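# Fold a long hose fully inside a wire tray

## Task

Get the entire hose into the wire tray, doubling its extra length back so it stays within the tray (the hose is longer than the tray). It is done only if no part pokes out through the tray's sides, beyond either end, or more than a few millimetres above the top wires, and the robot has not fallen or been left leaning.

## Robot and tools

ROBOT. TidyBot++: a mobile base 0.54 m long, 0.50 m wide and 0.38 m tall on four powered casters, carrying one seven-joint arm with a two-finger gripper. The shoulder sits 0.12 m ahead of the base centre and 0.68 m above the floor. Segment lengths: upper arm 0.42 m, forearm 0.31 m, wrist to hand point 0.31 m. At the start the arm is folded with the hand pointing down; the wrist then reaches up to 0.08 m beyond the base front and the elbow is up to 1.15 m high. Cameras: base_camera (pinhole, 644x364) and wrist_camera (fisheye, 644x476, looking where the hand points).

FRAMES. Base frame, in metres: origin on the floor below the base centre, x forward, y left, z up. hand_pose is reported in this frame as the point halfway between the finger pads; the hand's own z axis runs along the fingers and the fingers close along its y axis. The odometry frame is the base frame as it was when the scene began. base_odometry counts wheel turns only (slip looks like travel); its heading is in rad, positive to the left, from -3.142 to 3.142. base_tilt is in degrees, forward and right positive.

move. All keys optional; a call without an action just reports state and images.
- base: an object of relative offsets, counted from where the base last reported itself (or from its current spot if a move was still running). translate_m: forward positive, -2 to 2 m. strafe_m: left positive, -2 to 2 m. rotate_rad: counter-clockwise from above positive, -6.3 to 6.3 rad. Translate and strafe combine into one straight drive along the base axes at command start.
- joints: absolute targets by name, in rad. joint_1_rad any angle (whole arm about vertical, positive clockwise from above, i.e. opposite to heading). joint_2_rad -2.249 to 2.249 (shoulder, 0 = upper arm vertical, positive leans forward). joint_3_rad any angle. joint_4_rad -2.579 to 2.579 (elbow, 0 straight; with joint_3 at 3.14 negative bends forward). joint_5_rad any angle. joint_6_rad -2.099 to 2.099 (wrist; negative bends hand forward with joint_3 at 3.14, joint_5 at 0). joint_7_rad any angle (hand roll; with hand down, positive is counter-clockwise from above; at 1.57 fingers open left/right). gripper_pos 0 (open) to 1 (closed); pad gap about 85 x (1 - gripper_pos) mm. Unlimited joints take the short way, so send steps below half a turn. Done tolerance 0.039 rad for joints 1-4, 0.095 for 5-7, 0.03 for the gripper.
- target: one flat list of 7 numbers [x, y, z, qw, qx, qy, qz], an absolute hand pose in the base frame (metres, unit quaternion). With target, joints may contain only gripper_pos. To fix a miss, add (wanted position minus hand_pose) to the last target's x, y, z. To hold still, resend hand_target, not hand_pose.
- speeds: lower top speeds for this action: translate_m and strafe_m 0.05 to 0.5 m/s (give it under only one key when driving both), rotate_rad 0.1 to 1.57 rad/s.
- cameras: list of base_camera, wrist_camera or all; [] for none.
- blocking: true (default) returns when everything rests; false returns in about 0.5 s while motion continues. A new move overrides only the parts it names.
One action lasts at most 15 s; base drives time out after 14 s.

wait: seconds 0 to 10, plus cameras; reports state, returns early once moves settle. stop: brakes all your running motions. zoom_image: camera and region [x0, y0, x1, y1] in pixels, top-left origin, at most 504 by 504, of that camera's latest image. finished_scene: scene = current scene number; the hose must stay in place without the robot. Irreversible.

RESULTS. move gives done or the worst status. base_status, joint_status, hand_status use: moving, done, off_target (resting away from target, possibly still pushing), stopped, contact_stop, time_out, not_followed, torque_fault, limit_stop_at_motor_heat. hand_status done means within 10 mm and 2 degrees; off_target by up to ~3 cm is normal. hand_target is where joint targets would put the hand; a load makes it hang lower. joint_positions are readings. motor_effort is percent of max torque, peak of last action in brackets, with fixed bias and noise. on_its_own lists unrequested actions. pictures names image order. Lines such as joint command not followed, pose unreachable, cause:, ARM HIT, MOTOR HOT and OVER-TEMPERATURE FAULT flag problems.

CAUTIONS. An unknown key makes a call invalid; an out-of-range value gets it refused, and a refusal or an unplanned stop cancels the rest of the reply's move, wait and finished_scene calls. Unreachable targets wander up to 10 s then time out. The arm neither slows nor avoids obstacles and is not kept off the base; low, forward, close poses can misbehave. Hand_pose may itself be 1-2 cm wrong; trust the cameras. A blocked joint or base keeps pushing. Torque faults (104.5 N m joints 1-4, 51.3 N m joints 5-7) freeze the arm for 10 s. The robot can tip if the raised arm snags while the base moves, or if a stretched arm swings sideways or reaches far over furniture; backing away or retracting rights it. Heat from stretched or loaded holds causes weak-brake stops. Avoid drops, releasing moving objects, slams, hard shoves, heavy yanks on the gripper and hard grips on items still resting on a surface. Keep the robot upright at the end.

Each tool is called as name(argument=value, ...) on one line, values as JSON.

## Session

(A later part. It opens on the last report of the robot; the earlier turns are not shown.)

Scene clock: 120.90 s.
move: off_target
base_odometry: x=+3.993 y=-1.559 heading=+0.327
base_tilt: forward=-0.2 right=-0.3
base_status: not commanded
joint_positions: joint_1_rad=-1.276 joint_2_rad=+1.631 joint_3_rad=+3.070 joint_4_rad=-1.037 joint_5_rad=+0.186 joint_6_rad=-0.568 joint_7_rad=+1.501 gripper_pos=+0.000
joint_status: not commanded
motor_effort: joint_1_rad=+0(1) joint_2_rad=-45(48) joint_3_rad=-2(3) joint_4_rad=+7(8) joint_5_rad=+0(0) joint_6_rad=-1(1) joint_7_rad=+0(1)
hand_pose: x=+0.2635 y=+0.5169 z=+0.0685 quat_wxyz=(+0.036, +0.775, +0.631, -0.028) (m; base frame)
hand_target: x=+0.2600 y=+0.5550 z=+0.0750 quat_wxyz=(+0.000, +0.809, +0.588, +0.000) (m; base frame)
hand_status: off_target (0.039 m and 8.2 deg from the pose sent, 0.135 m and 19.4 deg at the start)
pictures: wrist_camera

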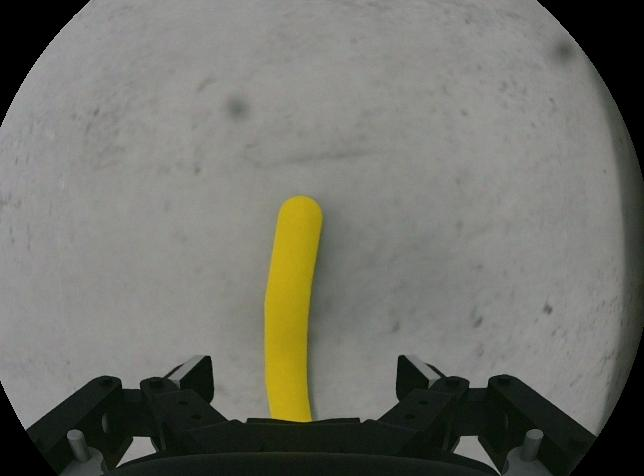

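move(target=[0.25, 0.585, 0.032, 0, 0.809, 0.5878, 0], cameras=["wrist_camera"])

Scene clock: 122.60 s.
move: off_target
base_odometry: x=+3.993 y=-1.559 heading=+0.327
base_tilt: forward=-0.2 right=-0.2
base_status: not commanded
joint_positions: joint_1_rad=-1.313 joint_2_rad=+1.776 joint_3_rad=+3.070 joint_4_rad=-0.747 joint_5_rad=+0.170 joint_6_rad=-0.585 joint_7_rad=+1.500 gripper_pos=+0.000
joint_status: not commanded
motor_effort: joint_1_rad=+0(1) joint_2_rad=-47(48) joint_3_rad=-2(2) joint_4_rad=+10(11) joint_5_rad=+0(0) joint_6_rad=+0(1) joint_7_rad=+1(1)
hand_pose: x=+0.2650 y=+0.5890 z=+0.0304 quat_wxyz=(-0.002, +0.775, +0.631, +0.023) (m; base frame)
hand_target: x=+0.2500 y=+0.5850 z=+0.0320 quat_wxyz=(+0.000, +0.809, +0.588, +0.000) (m; base frame)
hand_status: off_target (0.016 m and 6.8 deg from the pose sent, 0.078 m and 8.2 deg at the start)
pictures: wrist_camera

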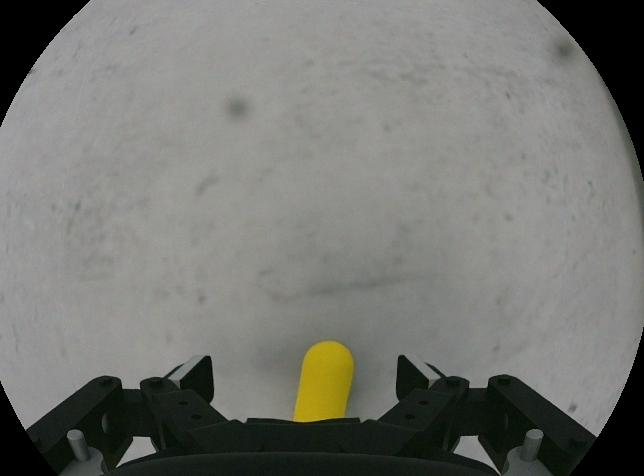

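move(target=[0.245, 0.56, 0.026, 0, 0.809, 0.5878, 0], cameras=["wrist_camera"])

move(joints={"gripper_pos": 0.87}, cameras=["wrist_camera"])

Scene clock: 123.70 s.
move: off_target
base_odometry: x=+3.993 y=-1.559 heading=+0.327
base_tilt: forward=-0.2 right=-0.3
base_status: not commanded
joint_positions: joint_1_rad=-1.313 joint_2_rad=+1.765 joint_3_rad=+3.073 joint_4_rad=-0.845 joint_5_rad=+0.170 joint_6_rad=-0.578 joint_7_rad=+1.489 gripper_pos=+0.000
joint_status: not commanded
motor_effort: joint_1_rad=+0(1) joint_2_rad=-45(48) joint_3_rad=-2(2) joint_4_rad=+8(10) joint_5_rad=+0(0) joint_6_rad=+0(1) joint_7_rad=+0(1)
hand_pose: x=+0.2521 y=+0.5442 z=+0.0200 quat_wxyz=(+0.021, +0.776, +0.630, -0.009) (m; base frame)
hand_target: x=+0.2450 y=+0.5600 z=+0.0260 quat_wxyz=(+0.000, +0.809, +0.588, +0.000) (m; base frame)
hand_status: off_target (0.018 m and 6.7 deg from the pose sent, 0.035 m and 6.8 deg at the start)
pictures: wrist_camera

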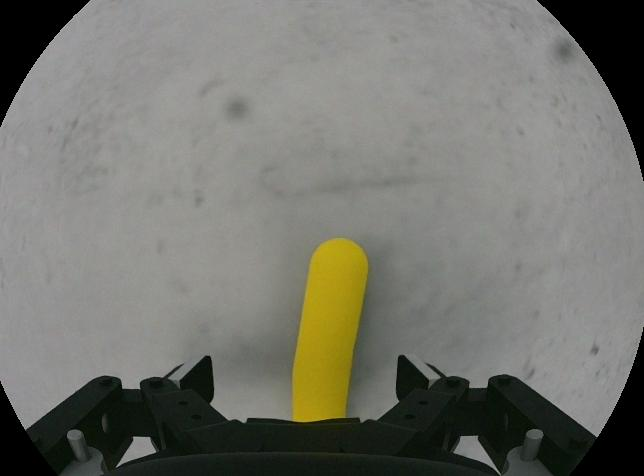

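Scene clock: 124.73 s.
move: off_target
base_odometry: x=+3.993 y=-1.559 heading=+0.327
base_tilt: forward=-0.2 right=-0.3
base_status: not commanded
joint_positions: joint_1_rad=-1.313 joint_2_rad=+1.764 joint_3_rad=+3.075 joint_4_rad=-0.845 joint_5_rad=+0.169 joint_6_rad=-0.578 joint_7_rad=+1.487 gripper_pos=+0.758
joint_status: gripper_pos off_target (ended at +0.758, target +0.870)
motor_effort: joint_1_rad=+1(1) joint_2_rad=-47(47) joint_3_rad=-2(3) joint_4_rad=+9(10) joint_5_rad=+0(1) joint_6_rad=+1(2) joint_7_rad=+0(1)
hand_pose: x=+0.2533 y=+0.5446 z=+0.0207 quat_wxyz=(+0.022, +0.777, +0.629, -0.008) (m; base frame)
hand_target: x=+0.2450 y=+0.5600 z=+0.0260 quat_wxyz=(+0.000, +0.809, +0.588, +0.000) (m; base frame)
hand_status: not commanded
pictures: wrist_camera

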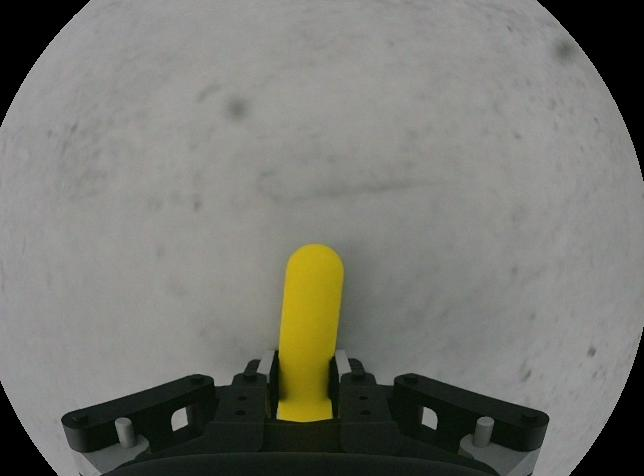

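Gripped. Lift, then over the tray.

move(target=[0.28, 0.54, 0.36, 0, 0.766, 0.643, 0], cameras=["base_camera"])

move(target=[0.56, 0.5, 0.36, 0, 0.7071, 0.7071, 0])

Scene clock: 126.77 s.
move: off_target
base_odometry: x=+3.993 y=-1.559 heading=+0.327
base_tilt: forward=-0.2 right=-0.2
base_status: not commanded
joint_positions: joint_1_rad=-1.207 joint_2_rad=+1.046 joint_3_rad=+2.982 joint_4_rad=-1.386 joint_5_rad=+0.169 joint_6_rad=-0.663 joint_7_rad=+1.487 gripper_pos=+0.758
joint_status: not commanded
motor_effort: joint_1_rad=+2(2) joint_2_rad=-46(51) joint_3_rad=-2(2) joint_4_rad=+11(12) joint_5_rad=+1(1) joint_6_rad=+0(1) joint_7_rad=+1(1)
hand_pose: x=+0.2684 y=+0.5675 z=+0.3491 quat_wxyz=(-0.031, +0.786, +0.617, +0.014) (m; base frame)
hand_target: x=+0.2800 y=+0.5400 z=+0.3600 quat_wxyz=(+0.000, +0.766, +0.643, +0.000) (m; base frame)
hand_status: off_target (0.032 m and 5.4 deg from the pose sent, 0.340 m and 3.3 deg at the start)
pictures: base_camera

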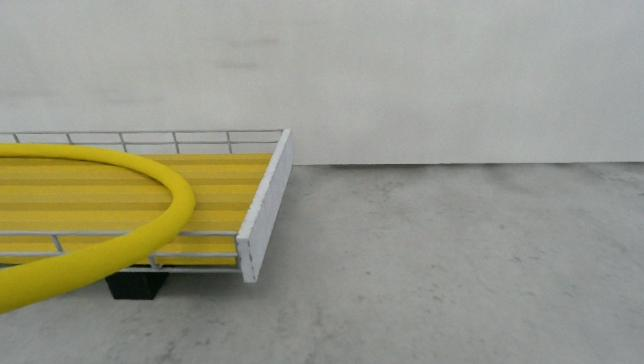

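Scene clock: 128.87 s.
move: off_target
base_odometry: x=+3.993 y=-1.559 heading=+0.327
base_tilt: forward=-0.2 right=-0.3
base_status: not commanded
joint_positions: joint_1_rad=-0.811 joint_2_rad=+1.221 joint_3_rad=+2.946 joint_4_rad=-0.900 joint_5_rad=+0.169 joint_6_rad=-0.991 joint_7_rad=+2.115 gripper_pos=+0.758
joint_status: not commanded
motor_effort: joint_1_rad=+5(5) joint_2_rad=-51(51) joint_3_rad=+2(2) joint_4_rad=+15(15) joint_5_rad=+6(7) joint_6_rad=+1(1) joint_7_rad=+3(4)
hand_pose: x=+0.5371 y=+0.5309 z=+0.3574 quat_wxyz=(-0.023, +0.728, +0.685, +0.018) (m; base frame)
hand_target: x=+0.5600 y=+0.5000 z=+0.3600 quat_wxyz=(+0.000, +0.707, +0.707, +0.000) (m; base frame)
hand_status: off_target (0.039 m and 4.9 deg from the pose sent, 0.300 m and 14.3 deg at the start)
pictures: base_camera, wrist_camera

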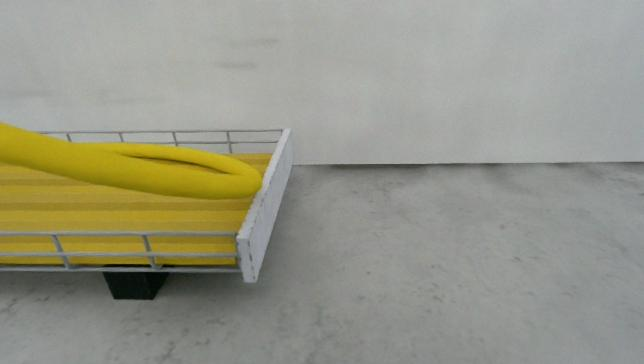

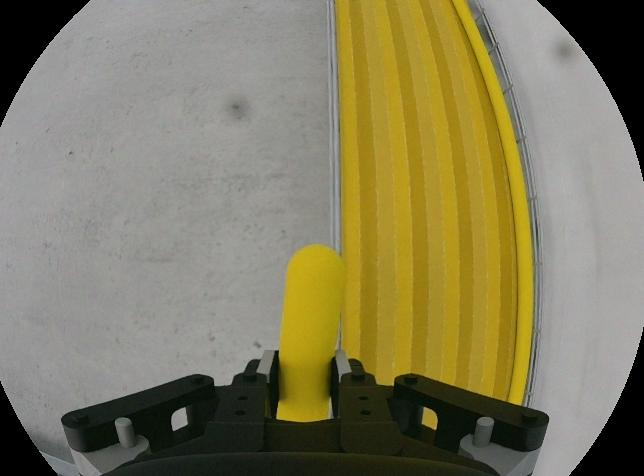

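move(base={"strafe_m": 0.12}, target=[0.65, 0.43, 0.30, 0, 0.7071, 0.7071, 0])

Scene clock: 130.33 s.
move: off_target
base_odometry: x=+3.954 y=-1.445 heading=+0.327
base_tilt: forward=-0.2 right=-0.3
base_status: done
joint_positions: joint_1_rad=-0.657 joint_2_rad=+1.385 joint_3_rad=+2.948 joint_4_rad=-0.760 joint_5_rad=+0.169 joint_6_rad=-1.000 joint_7_rad=+2.298 gripper_pos=+0.758
joint_status: not commanded
motor_effort: joint_1_rad=+4(7) joint_2_rad=-53(56) joint_3_rad=+2(3) joint_4_rad=+15(16) joint_5_rad=+6(7) joint_6_rad=+1(2) joint_7_rad=+4(5)
hand_pose: x=+0.6203 y=+0.4597 z=+0.2845 quat_wxyz=(-0.024, +0.727, +0.686, +0.005) (m; base frame)
hand_target: x=+0.6500 y=+0.4300 z=+0.3000 quat_wxyz=(+0.000, +0.707, +0.707, +0.000) (m; base frame)
hand_status: off_target (0.045 m and 4.4 deg from the pose sent, 0.162 m and 4.9 deg at the start)
pictures: base_camera, wrist_camera

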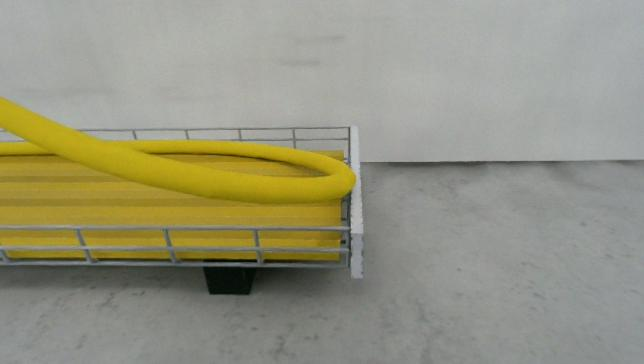

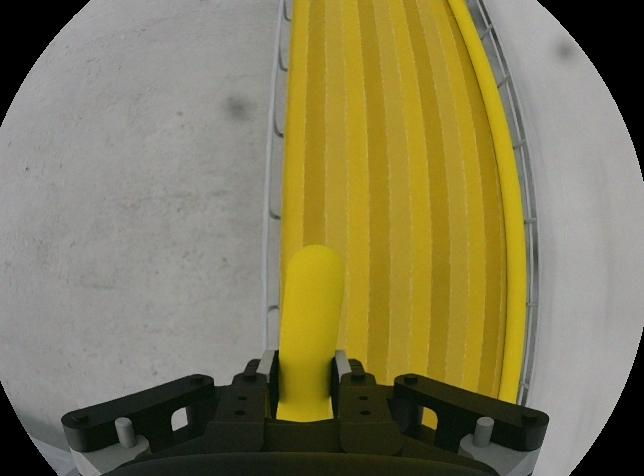

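move(target=[0.665, 0.46, 0.20, 0, 0.7071, 0.7071, 0], cameras=[])

move(target=[0.675, 0.48, 0.13, 0, 0.7071, 0.7071, 0])

Scene clock: 132.27 s.
move: off_target
base_odometry: x=+3.954 y=-1.445 heading=+0.327
base_tilt: forward=-0.2 right=-0.3
base_status: not commanded
joint_positions: joint_1_rad=-0.709 joint_2_rad=+1.765 joint_3_rad=+3.117 joint_4_rad=-0.143 joint_5_rad=+0.007 joint_6_rad=-1.213 joint_7_rad=+2.354 gripper_pos=+0.758
joint_status: not commanded
motor_effort: joint_1_rad=+5(6) joint_2_rad=-55(57) joint_3_rad=+3(4) joint_4_rad=+17(17) joint_5_rad=+7(7) joint_6_rad=+0(2) joint_7_rad=+5(5)
hand_pose: x=+0.6573 y=+0.4719 z=+0.1854 quat_wxyz=(-0.008, +0.735, +0.678, +0.010) (m; base frame)
hand_target: x=+0.6650 y=+0.4600 z=+0.2000 quat_wxyz=(+0.000, +0.707, +0.707, +0.000) (m; base frame)
hand_status: off_target (0.020 m and 4.9 deg from the pose sent, 0.096 m and 4.4 deg at the start)
pictures: none
No camera images: "cameras" was empty.

Scene clock: 135.53 s.
move: off_target
base_odometry: x=+3.954 y=-1.445 heading=+0.327
base_tilt: forward=-0.2 right=-0.3
base_status: not commanded
joint_positions: joint_1_rad=-0.638 joint_2_rad=+1.883 joint_3_rad=+2.965 joint_4_rad=-0.036 joint_5_rad=+0.176 joint_6_rad=-1.243 joint_7_rad=+2.264 gripper_pos=+0.758
joint_status: not commanded
motor_effort: joint_1_rad=+3(10) joint_2_rad=-55(59) joint_3_rad=+2(6) joint_4_rad=+17(19) joint_5_rad=+5(11) joint_6_rad=+2(4) joint_7_rad=+4(6)
hand_pose: x=+0.6714 y=+0.4143 z=+0.1364 quat_wxyz=(-0.001, +0.785, +0.620, -0.010) (m; base frame)
hand_target: x=+0.7103 y=+0.3964 z=+0.1551 quat_wxyz=(+0.046, +0.776, +0.629, +0.012) (m; base frame)
hand_status: off_target (0.066 m and 13.4 deg from the pose sent, 0.059 m and 4.9 deg at the start)
pictures: base_camera, wrist_camera

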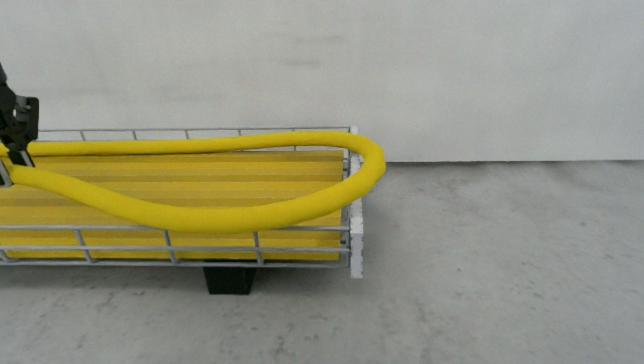

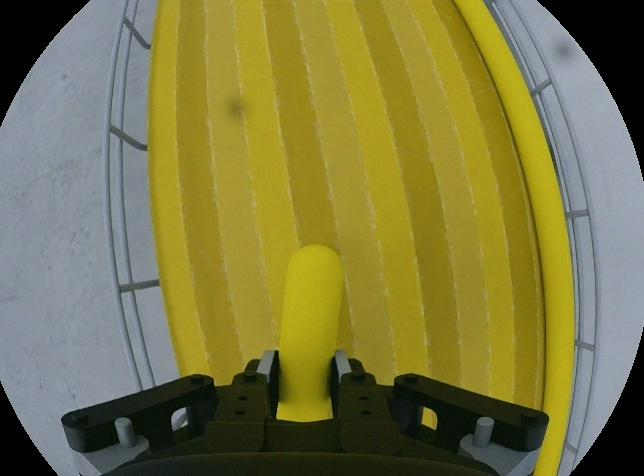

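move(base={"strafe_m": 0.25}, speeds={"strafe_m": 0.15}, target=[0.65, 0.27, 0.20, 0, 0.7071, 0.7071, 0])

Scene clock: 138.20 s.
move: off_target
base_odometry: x=+3.874 y=-1.208 heading=+0.327
base_tilt: forward=-0.2 right=-0.2
base_status: done
joint_positions: joint_1_rad=-0.381 joint_2_rad=+1.428 joint_3_rad=+2.923 joint_4_rad=-1.135 joint_5_rad=+0.258 joint_6_rad=-0.724 joint_7_rad=+2.359 gripper_pos=+0.758
joint_status: not commanded
motor_effort: joint_1_rad=+1(3) joint_2_rad=-49(56) joint_3_rad=-2(3) joint_4_rad=+11(18) joint_5_rad=+3(4) joint_6_rad=+1(3) joint_7_rad=+3(4)
hand_pose: x=+0.6001 y=+0.2742 z=+0.1796 quat_wxyz=(-0.040, +0.757, +0.650, -0.052) (m; base frame)
hand_target: x=+0.6500 y=+0.2700 z=+0.2000 quat_wxyz=(+0.000, +0.707, +0.707, +0.000) (m; base frame)
hand_status: off_target (0.054 m and 11.4 deg from the pose sent, 0.159 m and 13.4 deg at the start)
pictures: base_camera, wrist_camera

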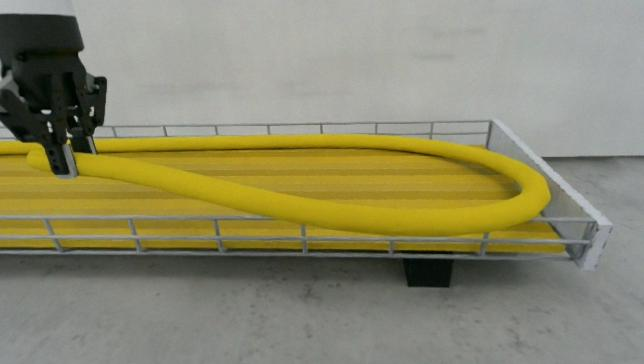

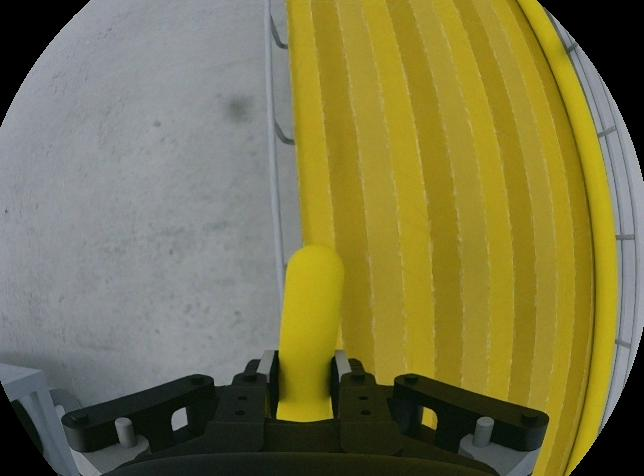

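move(target=[0.68, 0.28, 0.14, 0.02, 0.68, 0.7325, 0.025], cameras=[])

move(target=[0.69, 0.28, 0.112, 0.02, 0.68, 0.7325, 0.025])

Scene clock: 139.73 s.
move: off_target
base_odometry: x=+3.874 y=-1.208 heading=+0.327
base_tilt: forward=-0.2 right=-0.2
base_status: not commanded
joint_positions: joint_1_rad=-0.382 joint_2_rad=+1.547 joint_3_rad=+2.923 joint_4_rad=-1.015 joint_5_rad=+0.273 joint_6_rad=-0.685 joint_7_rad=+2.427 gripper_pos=+0.758
joint_status: not commanded
motor_effort: joint_1_rad=+1(2) joint_2_rad=-49(51) joint_3_rad=-2(3) joint_4_rad=+12(12) joint_5_rad=+4(4) joint_6_rad=+3(3) joint_7_rad=+4(4)
hand_pose: x=+0.6174 y=+0.2791 z=+0.1284 quat_wxyz=(-0.036, +0.740, +0.671, -0.032) (m; base frame)
hand_target: x=+0.6800 y=+0.2800 z=+0.1400 quat_wxyz=(+0.020, +0.680, +0.733, +0.025) (m; base frame)
hand_status: off_target (0.064 m and 13.4 deg from the pose sent, 0.089 m and 17.1 deg at the start)
pictures: none
No camera images: "cameras" was empty.

Scene clock: 140.70 s.
move: off_target
base_odometry: x=+3.874 y=-1.208 heading=+0.327
base_tilt: forward=-0.2 right=-0.3
base_status: not commanded
joint_positions: joint_1_rad=-0.383 joint_2_rad=+1.618 joint_3_rad=+2.927 joint_4_rad=-0.899 joint_5_rad=+0.273 joint_6_rad=-0.685 joint_7_rad=+2.471 gripper_pos=+0.758
joint_status: not commanded
motor_effort: joint_1_rad=+1(2) joint_2_rad=-48(50) joint_3_rad=-2(3) joint_4_rad=+13(13) joint_5_rad=+4(4) joint_6_rad=+4(5) joint_7_rad=+4(5)
hand_pose: x=+0.6426 y=+0.2828 z=+0.1046 quat_wxyz=(-0.028, +0.733, +0.679, -0.012) (m; base frame)
hand_target: x=+0.6900 y=+0.2800 z=+0.1120 quat_wxyz=(+0.020, +0.680, +0.733, +0.025) (m; base frame)
hand_status: off_target (0.048 m and 11.0 deg from the pose sent, 0.074 m and 13.4 deg at the start)
pictures: base_camera, wrist_camera

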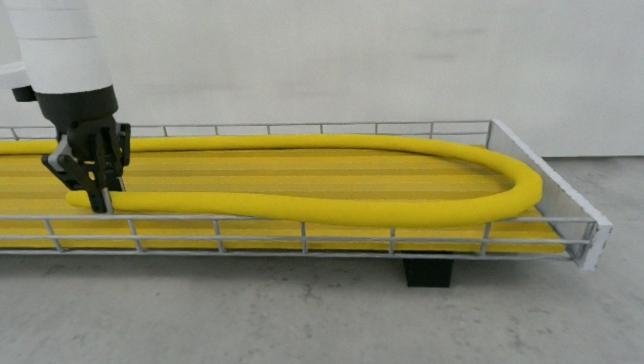

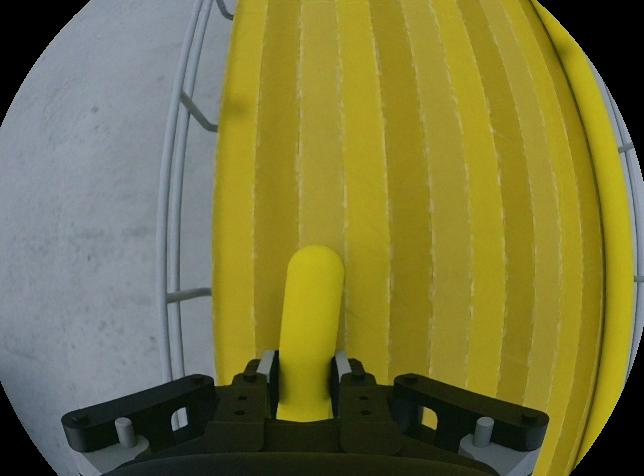

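Release and inspect.

move(joints={"gripper_pos": 0.55}, cameras=[])

move(target=[0.5, 0.2, 0.5, 0, 0.7071, 0.7071, 0])

Scene clock: 141.50 s.
move: done
base_odometry: x=+3.874 y=-1.208 heading=+0.327
base_tilt: forward=-0.2 right=-0.2
base_status: not commanded
joint_positions: joint_1_rad=-0.383 joint_2_rad=+1.618 joint_3_rad=+2.942 joint_4_rad=-0.881 joint_5_rad=+0.287 joint_6_rad=-0.681 joint_7_rad=+2.494 gripper_pos=+0.550
joint_status: all done
motor_effort: joint_1_rad=-1(3) joint_2_rad=-48(49) joint_3_rad=-4(5) joint_4_rad=+11(12) joint_5_rad=+1(4) joint_6_rad=+2(5) joint_7_rad=+1(4)
hand_pose: x=+0.6580 y=+0.2771 z=+0.1066 quat_wxyz=(-0.013, +0.723, +0.691, -0.004) (m; base frame)
hand_target: x=+0.6900 y=+0.2800 z=+0.1120 quat_wxyz=(+0.020, +0.680, +0.733, +0.025) (m; base frame)
hand_status: not commanded
pictures: none
No camera images: "cameras" was empty.

Scene clock: 143.83 s.
move: off_target
base_odometry: x=+3.874 y=-1.208 heading=+0.327
base_tilt: forward=-0.2 right=-0.2
base_status: not commanded
joint_positions: joint_1_rad=-0.244 joint_2_rad=+0.604 joint_3_rad=+2.792 joint_4_rad=-1.834 joint_5_rad=+0.287 joint_6_rad=-0.723 joint_7_rad=+2.455 gripper_pos=+0.550
joint_status: not commanded
motor_effort: joint_1_rad=+0(1) joint_2_rad=-34(54) joint_3_rad=-4(5) joint_4_rad=+13(14) joint_5_rad=+1(2) joint_6_rad=+2(3) joint_7_rad=+1(2)
hand_pose: x=+0.5115 y=+0.2103 z=+0.4902 quat_wxyz=(+0.001, +0.685, +0.728, +0.015) (m; base frame)
hand_target: x=+0.5000 y=+0.2000 z=+0.5000 quat_wxyz=(+0.000, +0.707, +0.707, +0.000) (m; base frame)
hand_status: off_target (0.018 m and 3.9 deg from the pose sent, 0.431 m and 3.1 deg at the start)
pictures: base_camera, wrist_camera

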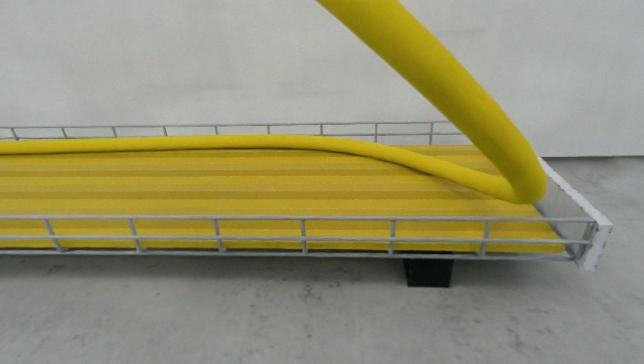

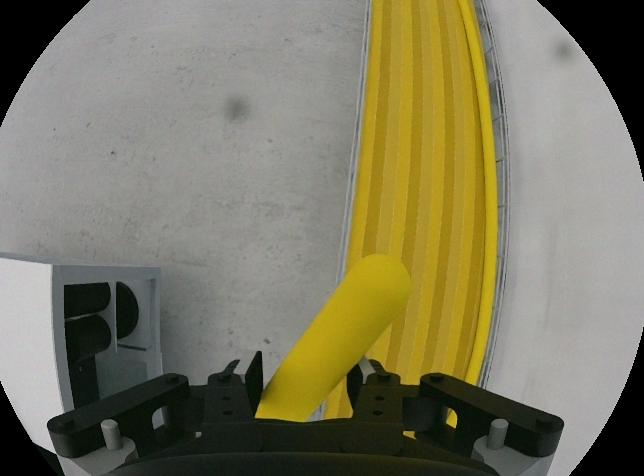

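move(target=[0.66, 0.28, 0.2, 0.0, 0.69, 0.7238, 0.0])

Scene clock: 146.00 s.
move: off_target
base_odometry: x=+3.874 y=-1.208 heading=+0.327
base_tilt: forward=-0.2 right=-0.2
base_status: not commanded
joint_positions: joint_1_rad=-0.363 joint_2_rad=+1.420 joint_3_rad=+2.890 joint_4_rad=-1.111 joint_5_rad=+0.287 joint_6_rad=-0.723 joint_7_rad=+2.455 gripper_pos=+0.550
joint_status: not commanded
motor_effort: joint_1_rad=+2(2) joint_2_rad=-48(51) joint_3_rad=-3(5) joint_4_rad=+11(14) joint_5_rad=+2(3) joint_6_rad=+1(3) joint_7_rad=+3(3)
hand_pose: x=+0.6174 y=+0.2842 z=+0.1896 quat_wxyz=(-0.043, +0.723, +0.689, -0.030) (m; base frame)
hand_target: x=+0.6600 y=+0.2800 z=+0.2000 quat_wxyz=(+0.000, +0.690, +0.724, +0.000) (m; base frame)
hand_status: off_target (0.044 m and 8.2 deg from the pose sent, 0.333 m and 1.9 deg at the start)
pictures: base_camera, wrist_camera

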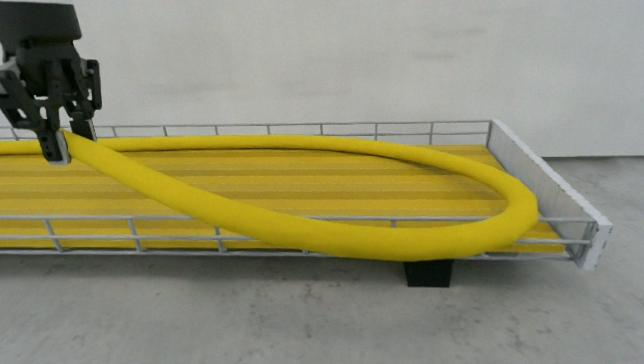

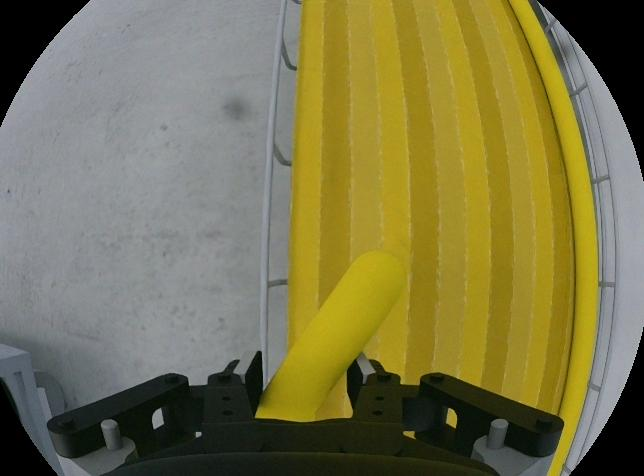

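move(joints={"gripper_pos": 0.87}, cameras=[])

move(target=[0.70, 0.31, 0.23, 0.0, 0.69, 0.7238, 0.0])

Scene clock: 146.80 s.
move: off_target
base_odometry: x=+3.874 y=-1.208 heading=+0.327
base_tilt: forward=-0.2 right=-0.2
base_status: not commanded
joint_positions: joint_1_rad=-0.364 joint_2_rad=+1.420 joint_3_rad=+2.891 joint_4_rad=-1.110 joint_5_rad=+0.287 joint_6_rad=-0.723 joint_7_rad=+2.455 gripper_pos=+0.709
joint_status: gripper_pos off_target (ended at +0.709, target +0.870)
motor_effort: joint_1_rad=+2(2) joint_2_rad=-49(49) joint_3_rad=-3(4) joint_4_rad=+11(12) joint_5_rad=+3(4) joint_6_rad=+1(2) joint_7_rad=+3(4)
hand_pose: x=+0.6179 y=+0.2838 z=+0.1895 quat_wxyz=(-0.042, +0.723, +0.689, -0.030) (m; base frame)
hand_target: x=+0.6600 y=+0.2800 z=+0.2000 quat_wxyz=(+0.000, +0.690, +0.724, +0.000) (m; base frame)
hand_status: not commanded
pictures: none
No camera images: "cameras" was empty.

Scene clock: 148.07 s.
move: off_target
base_odometry: x=+3.874 y=-1.208 heading=+0.327
base_tilt: forward=-0.2 right=-0.3
base_status: not commanded
joint_positions: joint_1_rad=-0.407 joint_2_rad=+1.450 joint_3_rad=+2.918 joint_4_rad=-0.868 joint_5_rad=+0.287 joint_6_rad=-0.846 joint_7_rad=+2.499 gripper_pos=+0.709
joint_status: not commanded
motor_effort: joint_1_rad=+2(2) joint_2_rad=-53(54) joint_3_rad=-2(4) joint_4_rad=+14(15) joint_5_rad=+4(4) joint_6_rad=+2(3) joint_7_rad=+4(4)
hand_pose: x=+0.6910 y=+0.3086 z=+0.2164 quat_wxyz=(-0.004, +0.713, +0.702, +0.002) (m; base frame)
hand_target: x=+0.7000 y=+0.3100 z=+0.2300 quat_wxyz=(+0.000, +0.690, +0.724, +0.000) (m; base frame)
hand_status: off_target (0.016 m and 3.7 deg from the pose sent, 0.095 m and 8.1 deg at the start)
pictures: base_camera, wrist_camera

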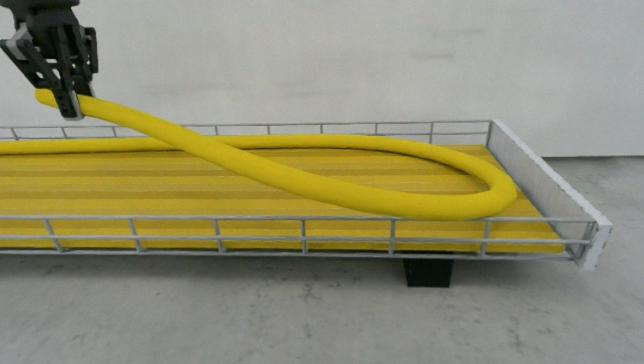

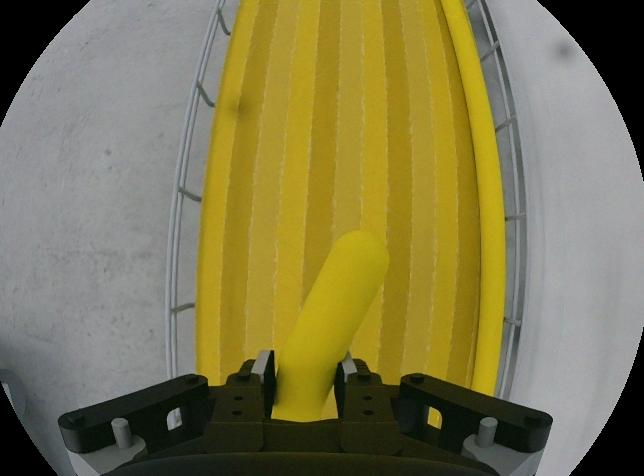

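move(target=[0.695, 0.305, 0.15, 0.0, 0.72, 0.694, 0.0], cameras=[])

move(target=[0.695, 0.305, 0.116, 0.0, 0.72, 0.694, 0.0])

Scene clock: 149.53 s.
move: off_target
base_odometry: x=+3.874 y=-1.208 heading=+0.327
base_tilt: forward=-0.2 right=-0.2
base_status: not commanded
joint_positions: joint_1_rad=-0.425 joint_2_rad=+1.623 joint_3_rad=+2.951 joint_4_rad=-0.760 joint_5_rad=+0.267 joint_6_rad=-0.846 joint_7_rad=+2.499 gripper_pos=+0.709
joint_status: not commanded
motor_effort: joint_1_rad=+2(3) joint_2_rad=-52(56) joint_3_rad=-1(2) joint_4_rad=+14(15) joint_5_rad=+4(4) joint_6_rad=+2(3) joint_7_rad=+3(4)
hand_pose: x=+0.6637 y=+0.2895 z=+0.1278 quat_wxyz=(-0.007, +0.719, +0.694, -0.034) (m; base frame)
hand_target: x=+0.6950 y=+0.3050 z=+0.1500 quat_wxyz=(+0.000, +0.720, +0.694, +0.000) (m; base frame)
hand_status: off_target (0.041 m and 4.0 deg from the pose sent, 0.067 m and 1.3 deg at the start)
pictures: none
No camera images: "cameras" was empty.

Scene clock: 150.47 s.
move: off_target
base_odometry: x=+3.874 y=-1.208 heading=+0.327
base_tilt: forward=-0.2 right=-0.2
base_status: not commanded
joint_positions: joint_1_rad=-0.431 joint_2_rad=+1.690 joint_3_rad=+2.969 joint_4_rad=-0.662 joint_5_rad=+0.247 joint_6_rad=-0.846 joint_7_rad=+2.499 gripper_pos=+0.712
joint_status: not commanded
motor_effort: joint_1_rad=+1(2) joint_2_rad=-52(53) joint_3_rad=-1(2) joint_4_rad=+14(15) joint_5_rad=+3(4) joint_6_rad=+3(4) joint_7_rad=+3(4)
hand_pose: x=+0.6773 y=+0.2906 z=+0.1047 quat_wxyz=(-0.001, +0.728, +0.686, -0.022) (m; base frame)
hand_target: x=+0.6950 y=+0.3050 z=+0.1160 quat_wxyz=(+0.000, +0.720, +0.694, +0.000) (m; base frame)
hand_status: off_target (0.025 m and 2.8 deg from the pose sent, 0.037 m and 4.0 deg at the start)
pictures: base_camera, wrist_camera

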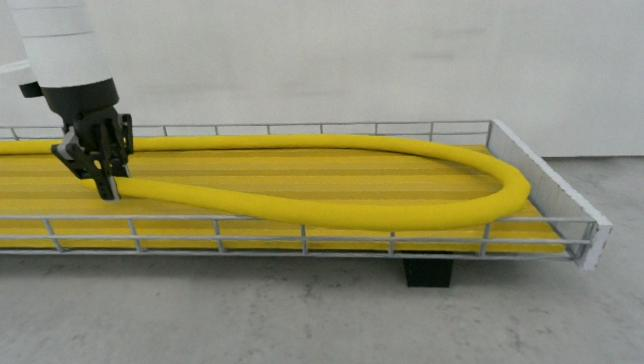

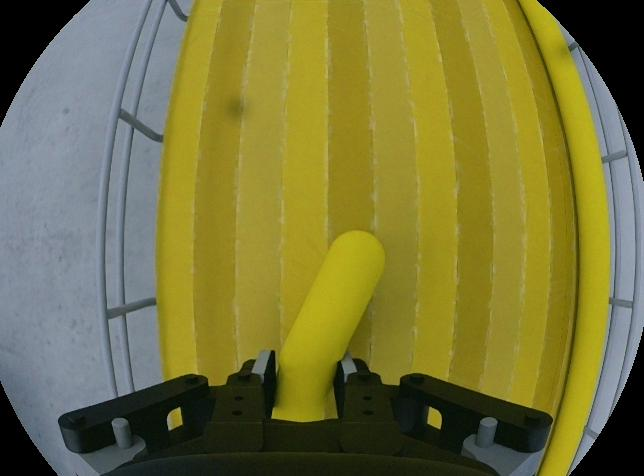

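move(joints={"gripper_pos": 0.0}, cameras=["wrist_camera"])

move(target=[0.685, 0.305, 0.2, 0.0, 0.72, 0.694, 0.0])

Scene clock: 151.53 s.
move: done
base_odometry: x=+3.874 y=-1.208 heading=+0.327
base_tilt: forward=-0.2 right=-0.3
base_status: not commanded
joint_positions: joint_1_rad=-0.431 joint_2_rad=+1.690 joint_3_rad=+2.980 joint_4_rad=-0.651 joint_5_rad=+0.247 joint_6_rad=-0.846 joint_7_rad=+2.500 gripper_pos=+0.000
joint_status: all done
motor_effort: joint_1_rad=+0(2) joint_2_rad=-50(52) joint_3_rad=-3(3) joint_4_rad=+12(14) joint_5_rad=+0(4) joint_6_rad=+1(3) joint_7_rad=+1(4)
hand_pose: x=+0.6848 y=+0.2874 z=+0.1065 quat_wxyz=(+0.006, +0.727, +0.686, -0.019) (m; base frame)
hand_target: x=+0.6950 y=+0.3050 z=+0.1160 quat_wxyz=(+0.000, +0.720, +0.694, +0.000) (m; base frame)
hand_status: not commanded
pictures: wrist_camera

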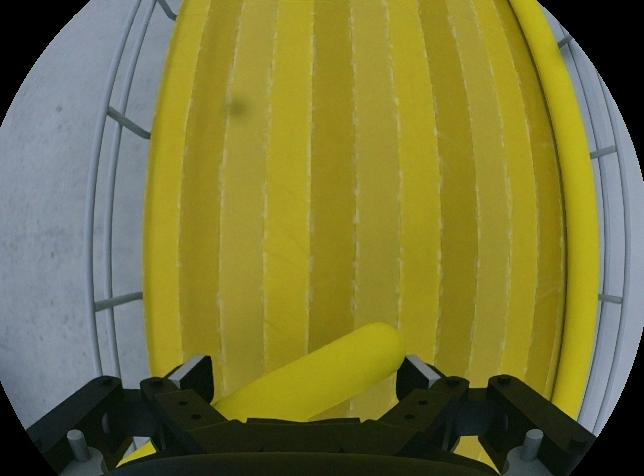

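Scene clock: 153.20 s.
move: done
base_odometry: x=+3.874 y=-1.208 heading=+0.327
base_tilt: forward=-0.2 right=-0.2
base_status: not commanded
joint_positions: joint_1_rad=-0.431 joint_2_rad=+1.470 joint_3_rad=+2.966 joint_4_rad=-0.863 joint_5_rad=+0.247 joint_6_rad=-0.846 joint_7_rad=+2.500 gripper_pos=+0.000
joint_status: not commanded
motor_effort: joint_1_rad=+1(2) joint_2_rad=-49(54) joint_3_rad=-3(3) joint_4_rad=+12(13) joint_5_rad=+0(1) joint_6_rad=+1(1) joint_7_rad=+0(1)
hand_pose: x=+0.6831 y=+0.3033 z=+0.2018 quat_wxyz=(+0.001, +0.715, +0.699, -0.011) (m; base frame)
hand_target: x=+0.6850 y=+0.3050 z=+0.2000 quat_wxyz=(+0.000, +0.720, +0.694, +0.000) (m; base frame)
hand_status: done (0.003 m and 1.5 deg from the pose sent, 0.095 m and 2.6 deg at the start)
pictures: base_camera, wrist_camera

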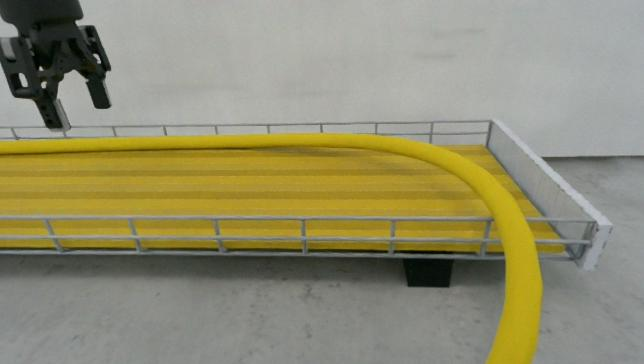

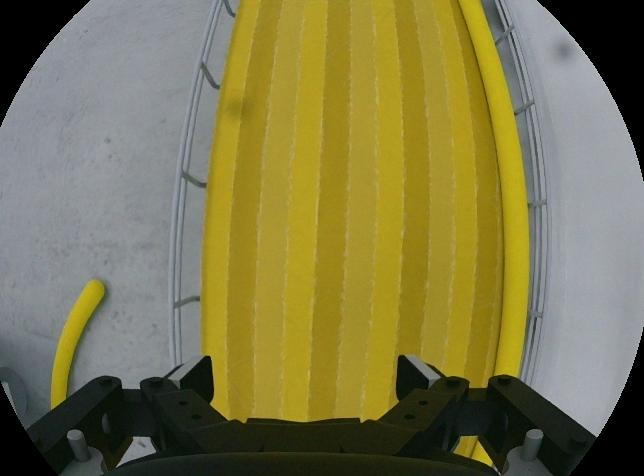

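move(target=[0.42, 0.1, 0.68, 0, 0.7071, 0.7071, 0])

Scene clock: 156.20 s.
move: off_target
base_odometry: x=+3.874 y=-1.208 heading=+0.327
base_tilt: forward=-0.2 right=-0.2
base_status: not commanded
joint_positions: joint_1_rad=-0.153 joint_2_rad=+0.072 joint_3_rad=+2.966 joint_4_rad=-1.848 joint_5_rad=+0.091 joint_6_rad=-1.149 joint_7_rad=+2.744 gripper_pos=+0.000
joint_status: not commanded
motor_effort: joint_1_rad=+0(2) joint_2_rad=-19(53) joint_3_rad=+0(3) joint_4_rad=+16(17) joint_5_rad=+0(1) joint_6_rad=+1(2) joint_7_rad=+0(1)
hand_pose: x=+0.4549 y=+0.0890 z=+0.6847 quat_wxyz=(+0.048, +0.718, +0.694, +0.019) (m; base frame)
hand_target: x=+0.4200 y=+0.1000 z=+0.6800 quat_wxyz=(+0.000, +0.707, +0.707, +0.000) (m; base frame)
hand_status: off_target (0.037 m and 6.2 deg from the pose sent, 0.582 m and 1.9 deg at the start)
pictures: base_camera, wrist_camera

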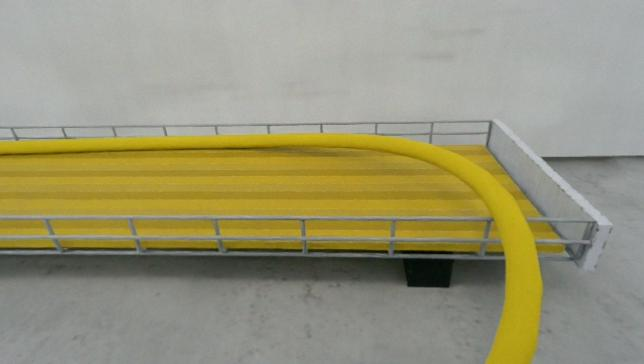

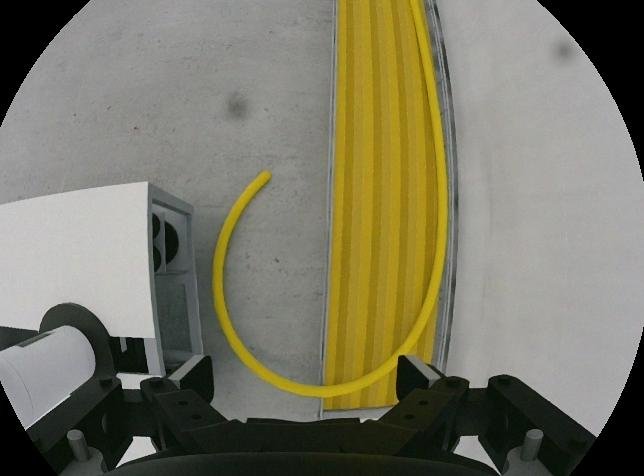

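move(base={"translate_m": -0.12}, target=[0.45, -0.08, 0.2, 0, 0.515, 0.857, 0])

Scene clock: 159.33 s.
move: off_target
base_odometry: x=+3.760 y=-1.246 heading=+0.327
base_tilt: forward=-0.2 right=-0.2
base_status: done
joint_positions: joint_1_rad=+0.035 joint_2_rad=+1.244 joint_3_rad=+3.361 joint_4_rad=-2.070 joint_5_rad=+0.795 joint_6_rad=+0.230 joint_7_rad=+2.841 gripper_pos=+0.000
joint_status: not commanded
motor_effort: joint_1_rad=+0(2) joint_2_rad=-33(36) joint_3_rad=+2(2) joint_4_rad=-3(16) joint_5_rad=+0(1) joint_6_rad=+0(2) joint_7_rad=+0(1)
hand_pose: x=+0.4577 y=-0.0848 z=+0.1999 quat_wxyz=(+0.010, +0.563, +0.826, -0.020) (m; base frame)
hand_target: x=+0.4500 y=-0.0800 z=+0.2000 quat_wxyz=(+0.000, +0.515, +0.857, +0.000) (m; base frame)
hand_status: off_target (0.009 m and 7.0 deg from the pose sent, 0.513 m and 30.5 deg at the start)
pictures: base_camera, wrist_camera

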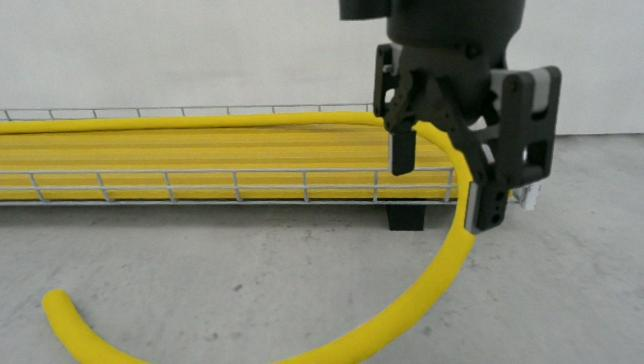

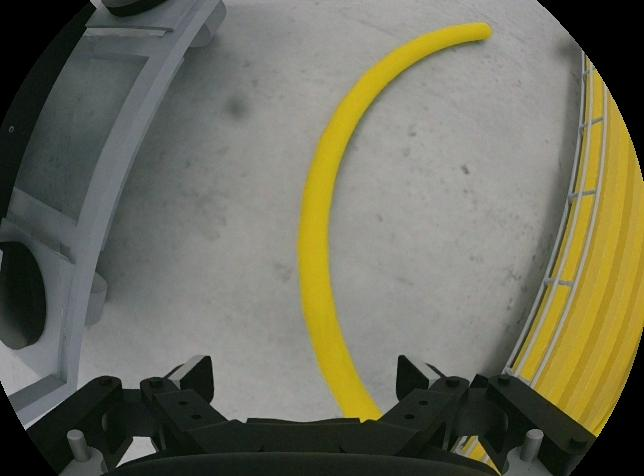

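move(target=[0.45, -0.08, 0.06, 0, 0.515, 0.857, 0], cameras=["wrist_camera"])

Scene clock: 160.93 s.
move: off_target
base_odometry: x=+3.760 y=-1.246 heading=+0.327
base_tilt: forward=-0.2 right=-0.2
base_status: not commanded
joint_positions: joint_1_rad=+0.011 joint_2_rad=+1.599 joint_3_rad=+3.401 joint_4_rad=-1.845 joint_5_rad=+0.795 joint_6_rad=+0.334 joint_7_rad=+2.841 gripper_pos=+0.000
joint_status: not commanded
motor_effort: joint_1_rad=+0(1) joint_2_rad=-32(34) joint_3_rad=+3(3) joint_4_rad=-5(6) joint_5_rad=+0(1) joint_6_rad=-1(1) joint_7_rad=+0(1)
hand_pose: x=+0.4253 y=-0.0874 z=+0.0660 quat_wxyz=(-0.021, +0.533, +0.846, -0.026) (m; base frame)
hand_target: x=+0.4500 y=-0.0800 z=+0.0600 quat_wxyz=(+0.000, +0.515, +0.857, +0.000) (m; base frame)
hand_status: off_target (0.026 m and 4.5 deg from the pose sent, 0.140 m and 7.0 deg at the start)
pictures: wrist_camera

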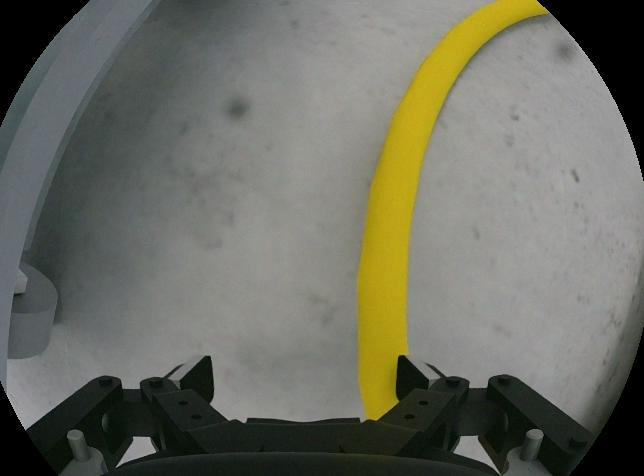

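move(target=[0.475, -0.07, 0.075, 0, 0.515, 0.857, 0], cameras=[])

move(target=[0.478, -0.07, 0.02, 0, 0.515, 0.857, 0], cameras=["wrist_camera"])

Scene clock: 161.87 s.
move: off_target
base_odometry: x=+3.760 y=-1.246 heading=+0.327
base_tilt: forward=-0.2 right=-0.2
base_status: not commanded
joint_positions: joint_1_rad=+0.010 joint_2_rad=+1.563 joint_3_rad=+3.380 joint_4_rad=-1.811 joint_5_rad=+0.813 joint_6_rad=+0.323 joint_7_rad=+2.830 gripper_pos=+0.000
joint_status: not commanded
motor_effort: joint_1_rad=+1(1) joint_2_rad=-34(35) joint_3_rad=+3(3) joint_4_rad=-4(6) joint_5_rad=+0(0) joint_6_rad=+0(2) joint_7_rad=+0(1)
hand_pose: x=+0.4645 y=-0.0766 z=+0.0735 quat_wxyz=(-0.001, +0.527, +0.850, -0.004) (m; base frame)
hand_target: x=+0.4750 y=-0.0700 z=+0.0750 quat_wxyz=(+0.000, +0.515, +0.857, +0.000) (m; base frame)
hand_status: off_target (0.012 m and 1.6 deg from the pose sent, 0.053 m and 4.5 deg at the start)
pictures: none
No camera images: "cameras" was empty.

Scene clock: 162.93 s.
move: done
base_odometry: x=+3.760 y=-1.246 heading=+0.327
base_tilt: forward=-0.2 right=-0.2
base_status: not commanded
joint_positions: joint_1_rad=+0.010 joint_2_rad=+1.678 joint_3_rad=+3.380 joint_4_rad=-1.671 joint_5_rad=+0.813 joint_6_rad=+0.323 joint_7_rad=+2.819 gripper_pos=+0.000
joint_status: not commanded
motor_effort: joint_1_rad=+0(1) joint_2_rad=-34(36) joint_3_rad=+3(3) joint_4_rad=-3(5) joint_5_rad=+0(0) joint_6_rad=+0(1) joint_7_rad=+0(1)
hand_pose: x=+0.4767 y=-0.0779 z=+0.0237 quat_wxyz=(+0.007, +0.518, +0.856, +0.002) (m; base frame)
hand_target: x=+0.4780 y=-0.0700 z=+0.0200 quat_wxyz=(+0.000, +0.515, +0.857, +0.000) (m; base frame)
hand_status: done (0.009 m and 0.9 deg from the pose sent, 0.056 m and 1.6 deg at the start)
pictures: wrist_camera

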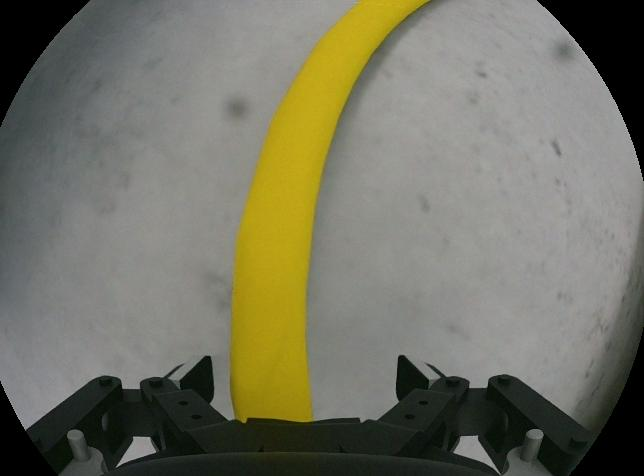

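move(target=[0.470, -0.07, 0.04, 0, 0.515, 0.857, 0], cameras=[])

move(joints={"gripper_pos": 0.87}, cameras=["wrist_camera"])

Scene clock: 163.87 s.
move: done
base_odometry: x=+3.760 y=-1.246 heading=+0.327
base_tilt: forward=-0.2 right=-0.2
base_status: not commanded
joint_positions: joint_1_rad=+0.007 joint_2_rad=+1.658 joint_3_rad=+3.380 joint_4_rad=-1.708 joint_5_rad=+0.813 joint_6_rad=+0.323 joint_7_rad=+2.819 gripper_pos=+0.000
joint_status: not commanded
motor_effort: joint_1_rad=+0(1) joint_2_rad=-34(34) joint_3_rad=+3(3) joint_4_rad=-4(5) joint_5_rad=+0(0) joint_6_rad=+0(1) joint_7_rad=+0(1)
hand_pose: x=+0.4678 y=-0.0766 z=+0.0332 quat_wxyz=(+0.001, +0.520, +0.854, -0.002) (m; base frame)
hand_target: x=+0.4700 y=-0.0700 z=+0.0400 quat_wxyz=(+0.000, +0.515, +0.857, +0.000) (m; base frame)
hand_status: done (0.010 m and 0.7 deg from the pose sent, 0.019 m and 0.9 deg at the start)
pictures: none
No camera images: "cameras" was empty.

Scene clock: 164.90 s.
move: off_target
base_odometry: x=+3.760 y=-1.246 heading=+0.327
base_tilt: forward=-0.2 right=-0.2
base_status: not commanded
joint_positions: joint_1_rad=+0.000 joint_2_rad=+1.658 joint_3_rad=+3.380 joint_4_rad=-1.708 joint_5_rad=+0.813 joint_6_rad=+0.323 joint_7_rad=+2.819 gripper_pos=+0.749
joint_status: gripper_pos off_target (ended at +0.749, target +0.870)
motor_effort: joint_1_rad=+1(3) joint_2_rad=-34(37) joint_3_rad=+3(4) joint_4_rad=-4(5) joint_5_rad=-1(3) joint_6_rad=+0(1) joint_7_rad=+0(2)
hand_pose: x=+0.4679 y=-0.0743 z=+0.0332 quat_wxyz=(+0.001, +0.517, +0.856, -0.002) (m; base frame)
hand_target: x=+0.4700 y=-0.0700 z=+0.0400 quat_wxyz=(+0.000, +0.515, +0.857, +0.000) (m; base frame)
hand_status: not commanded
pictures: wrist_camera

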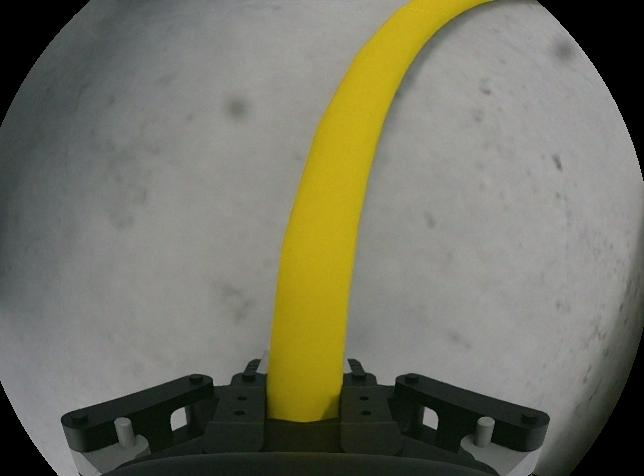

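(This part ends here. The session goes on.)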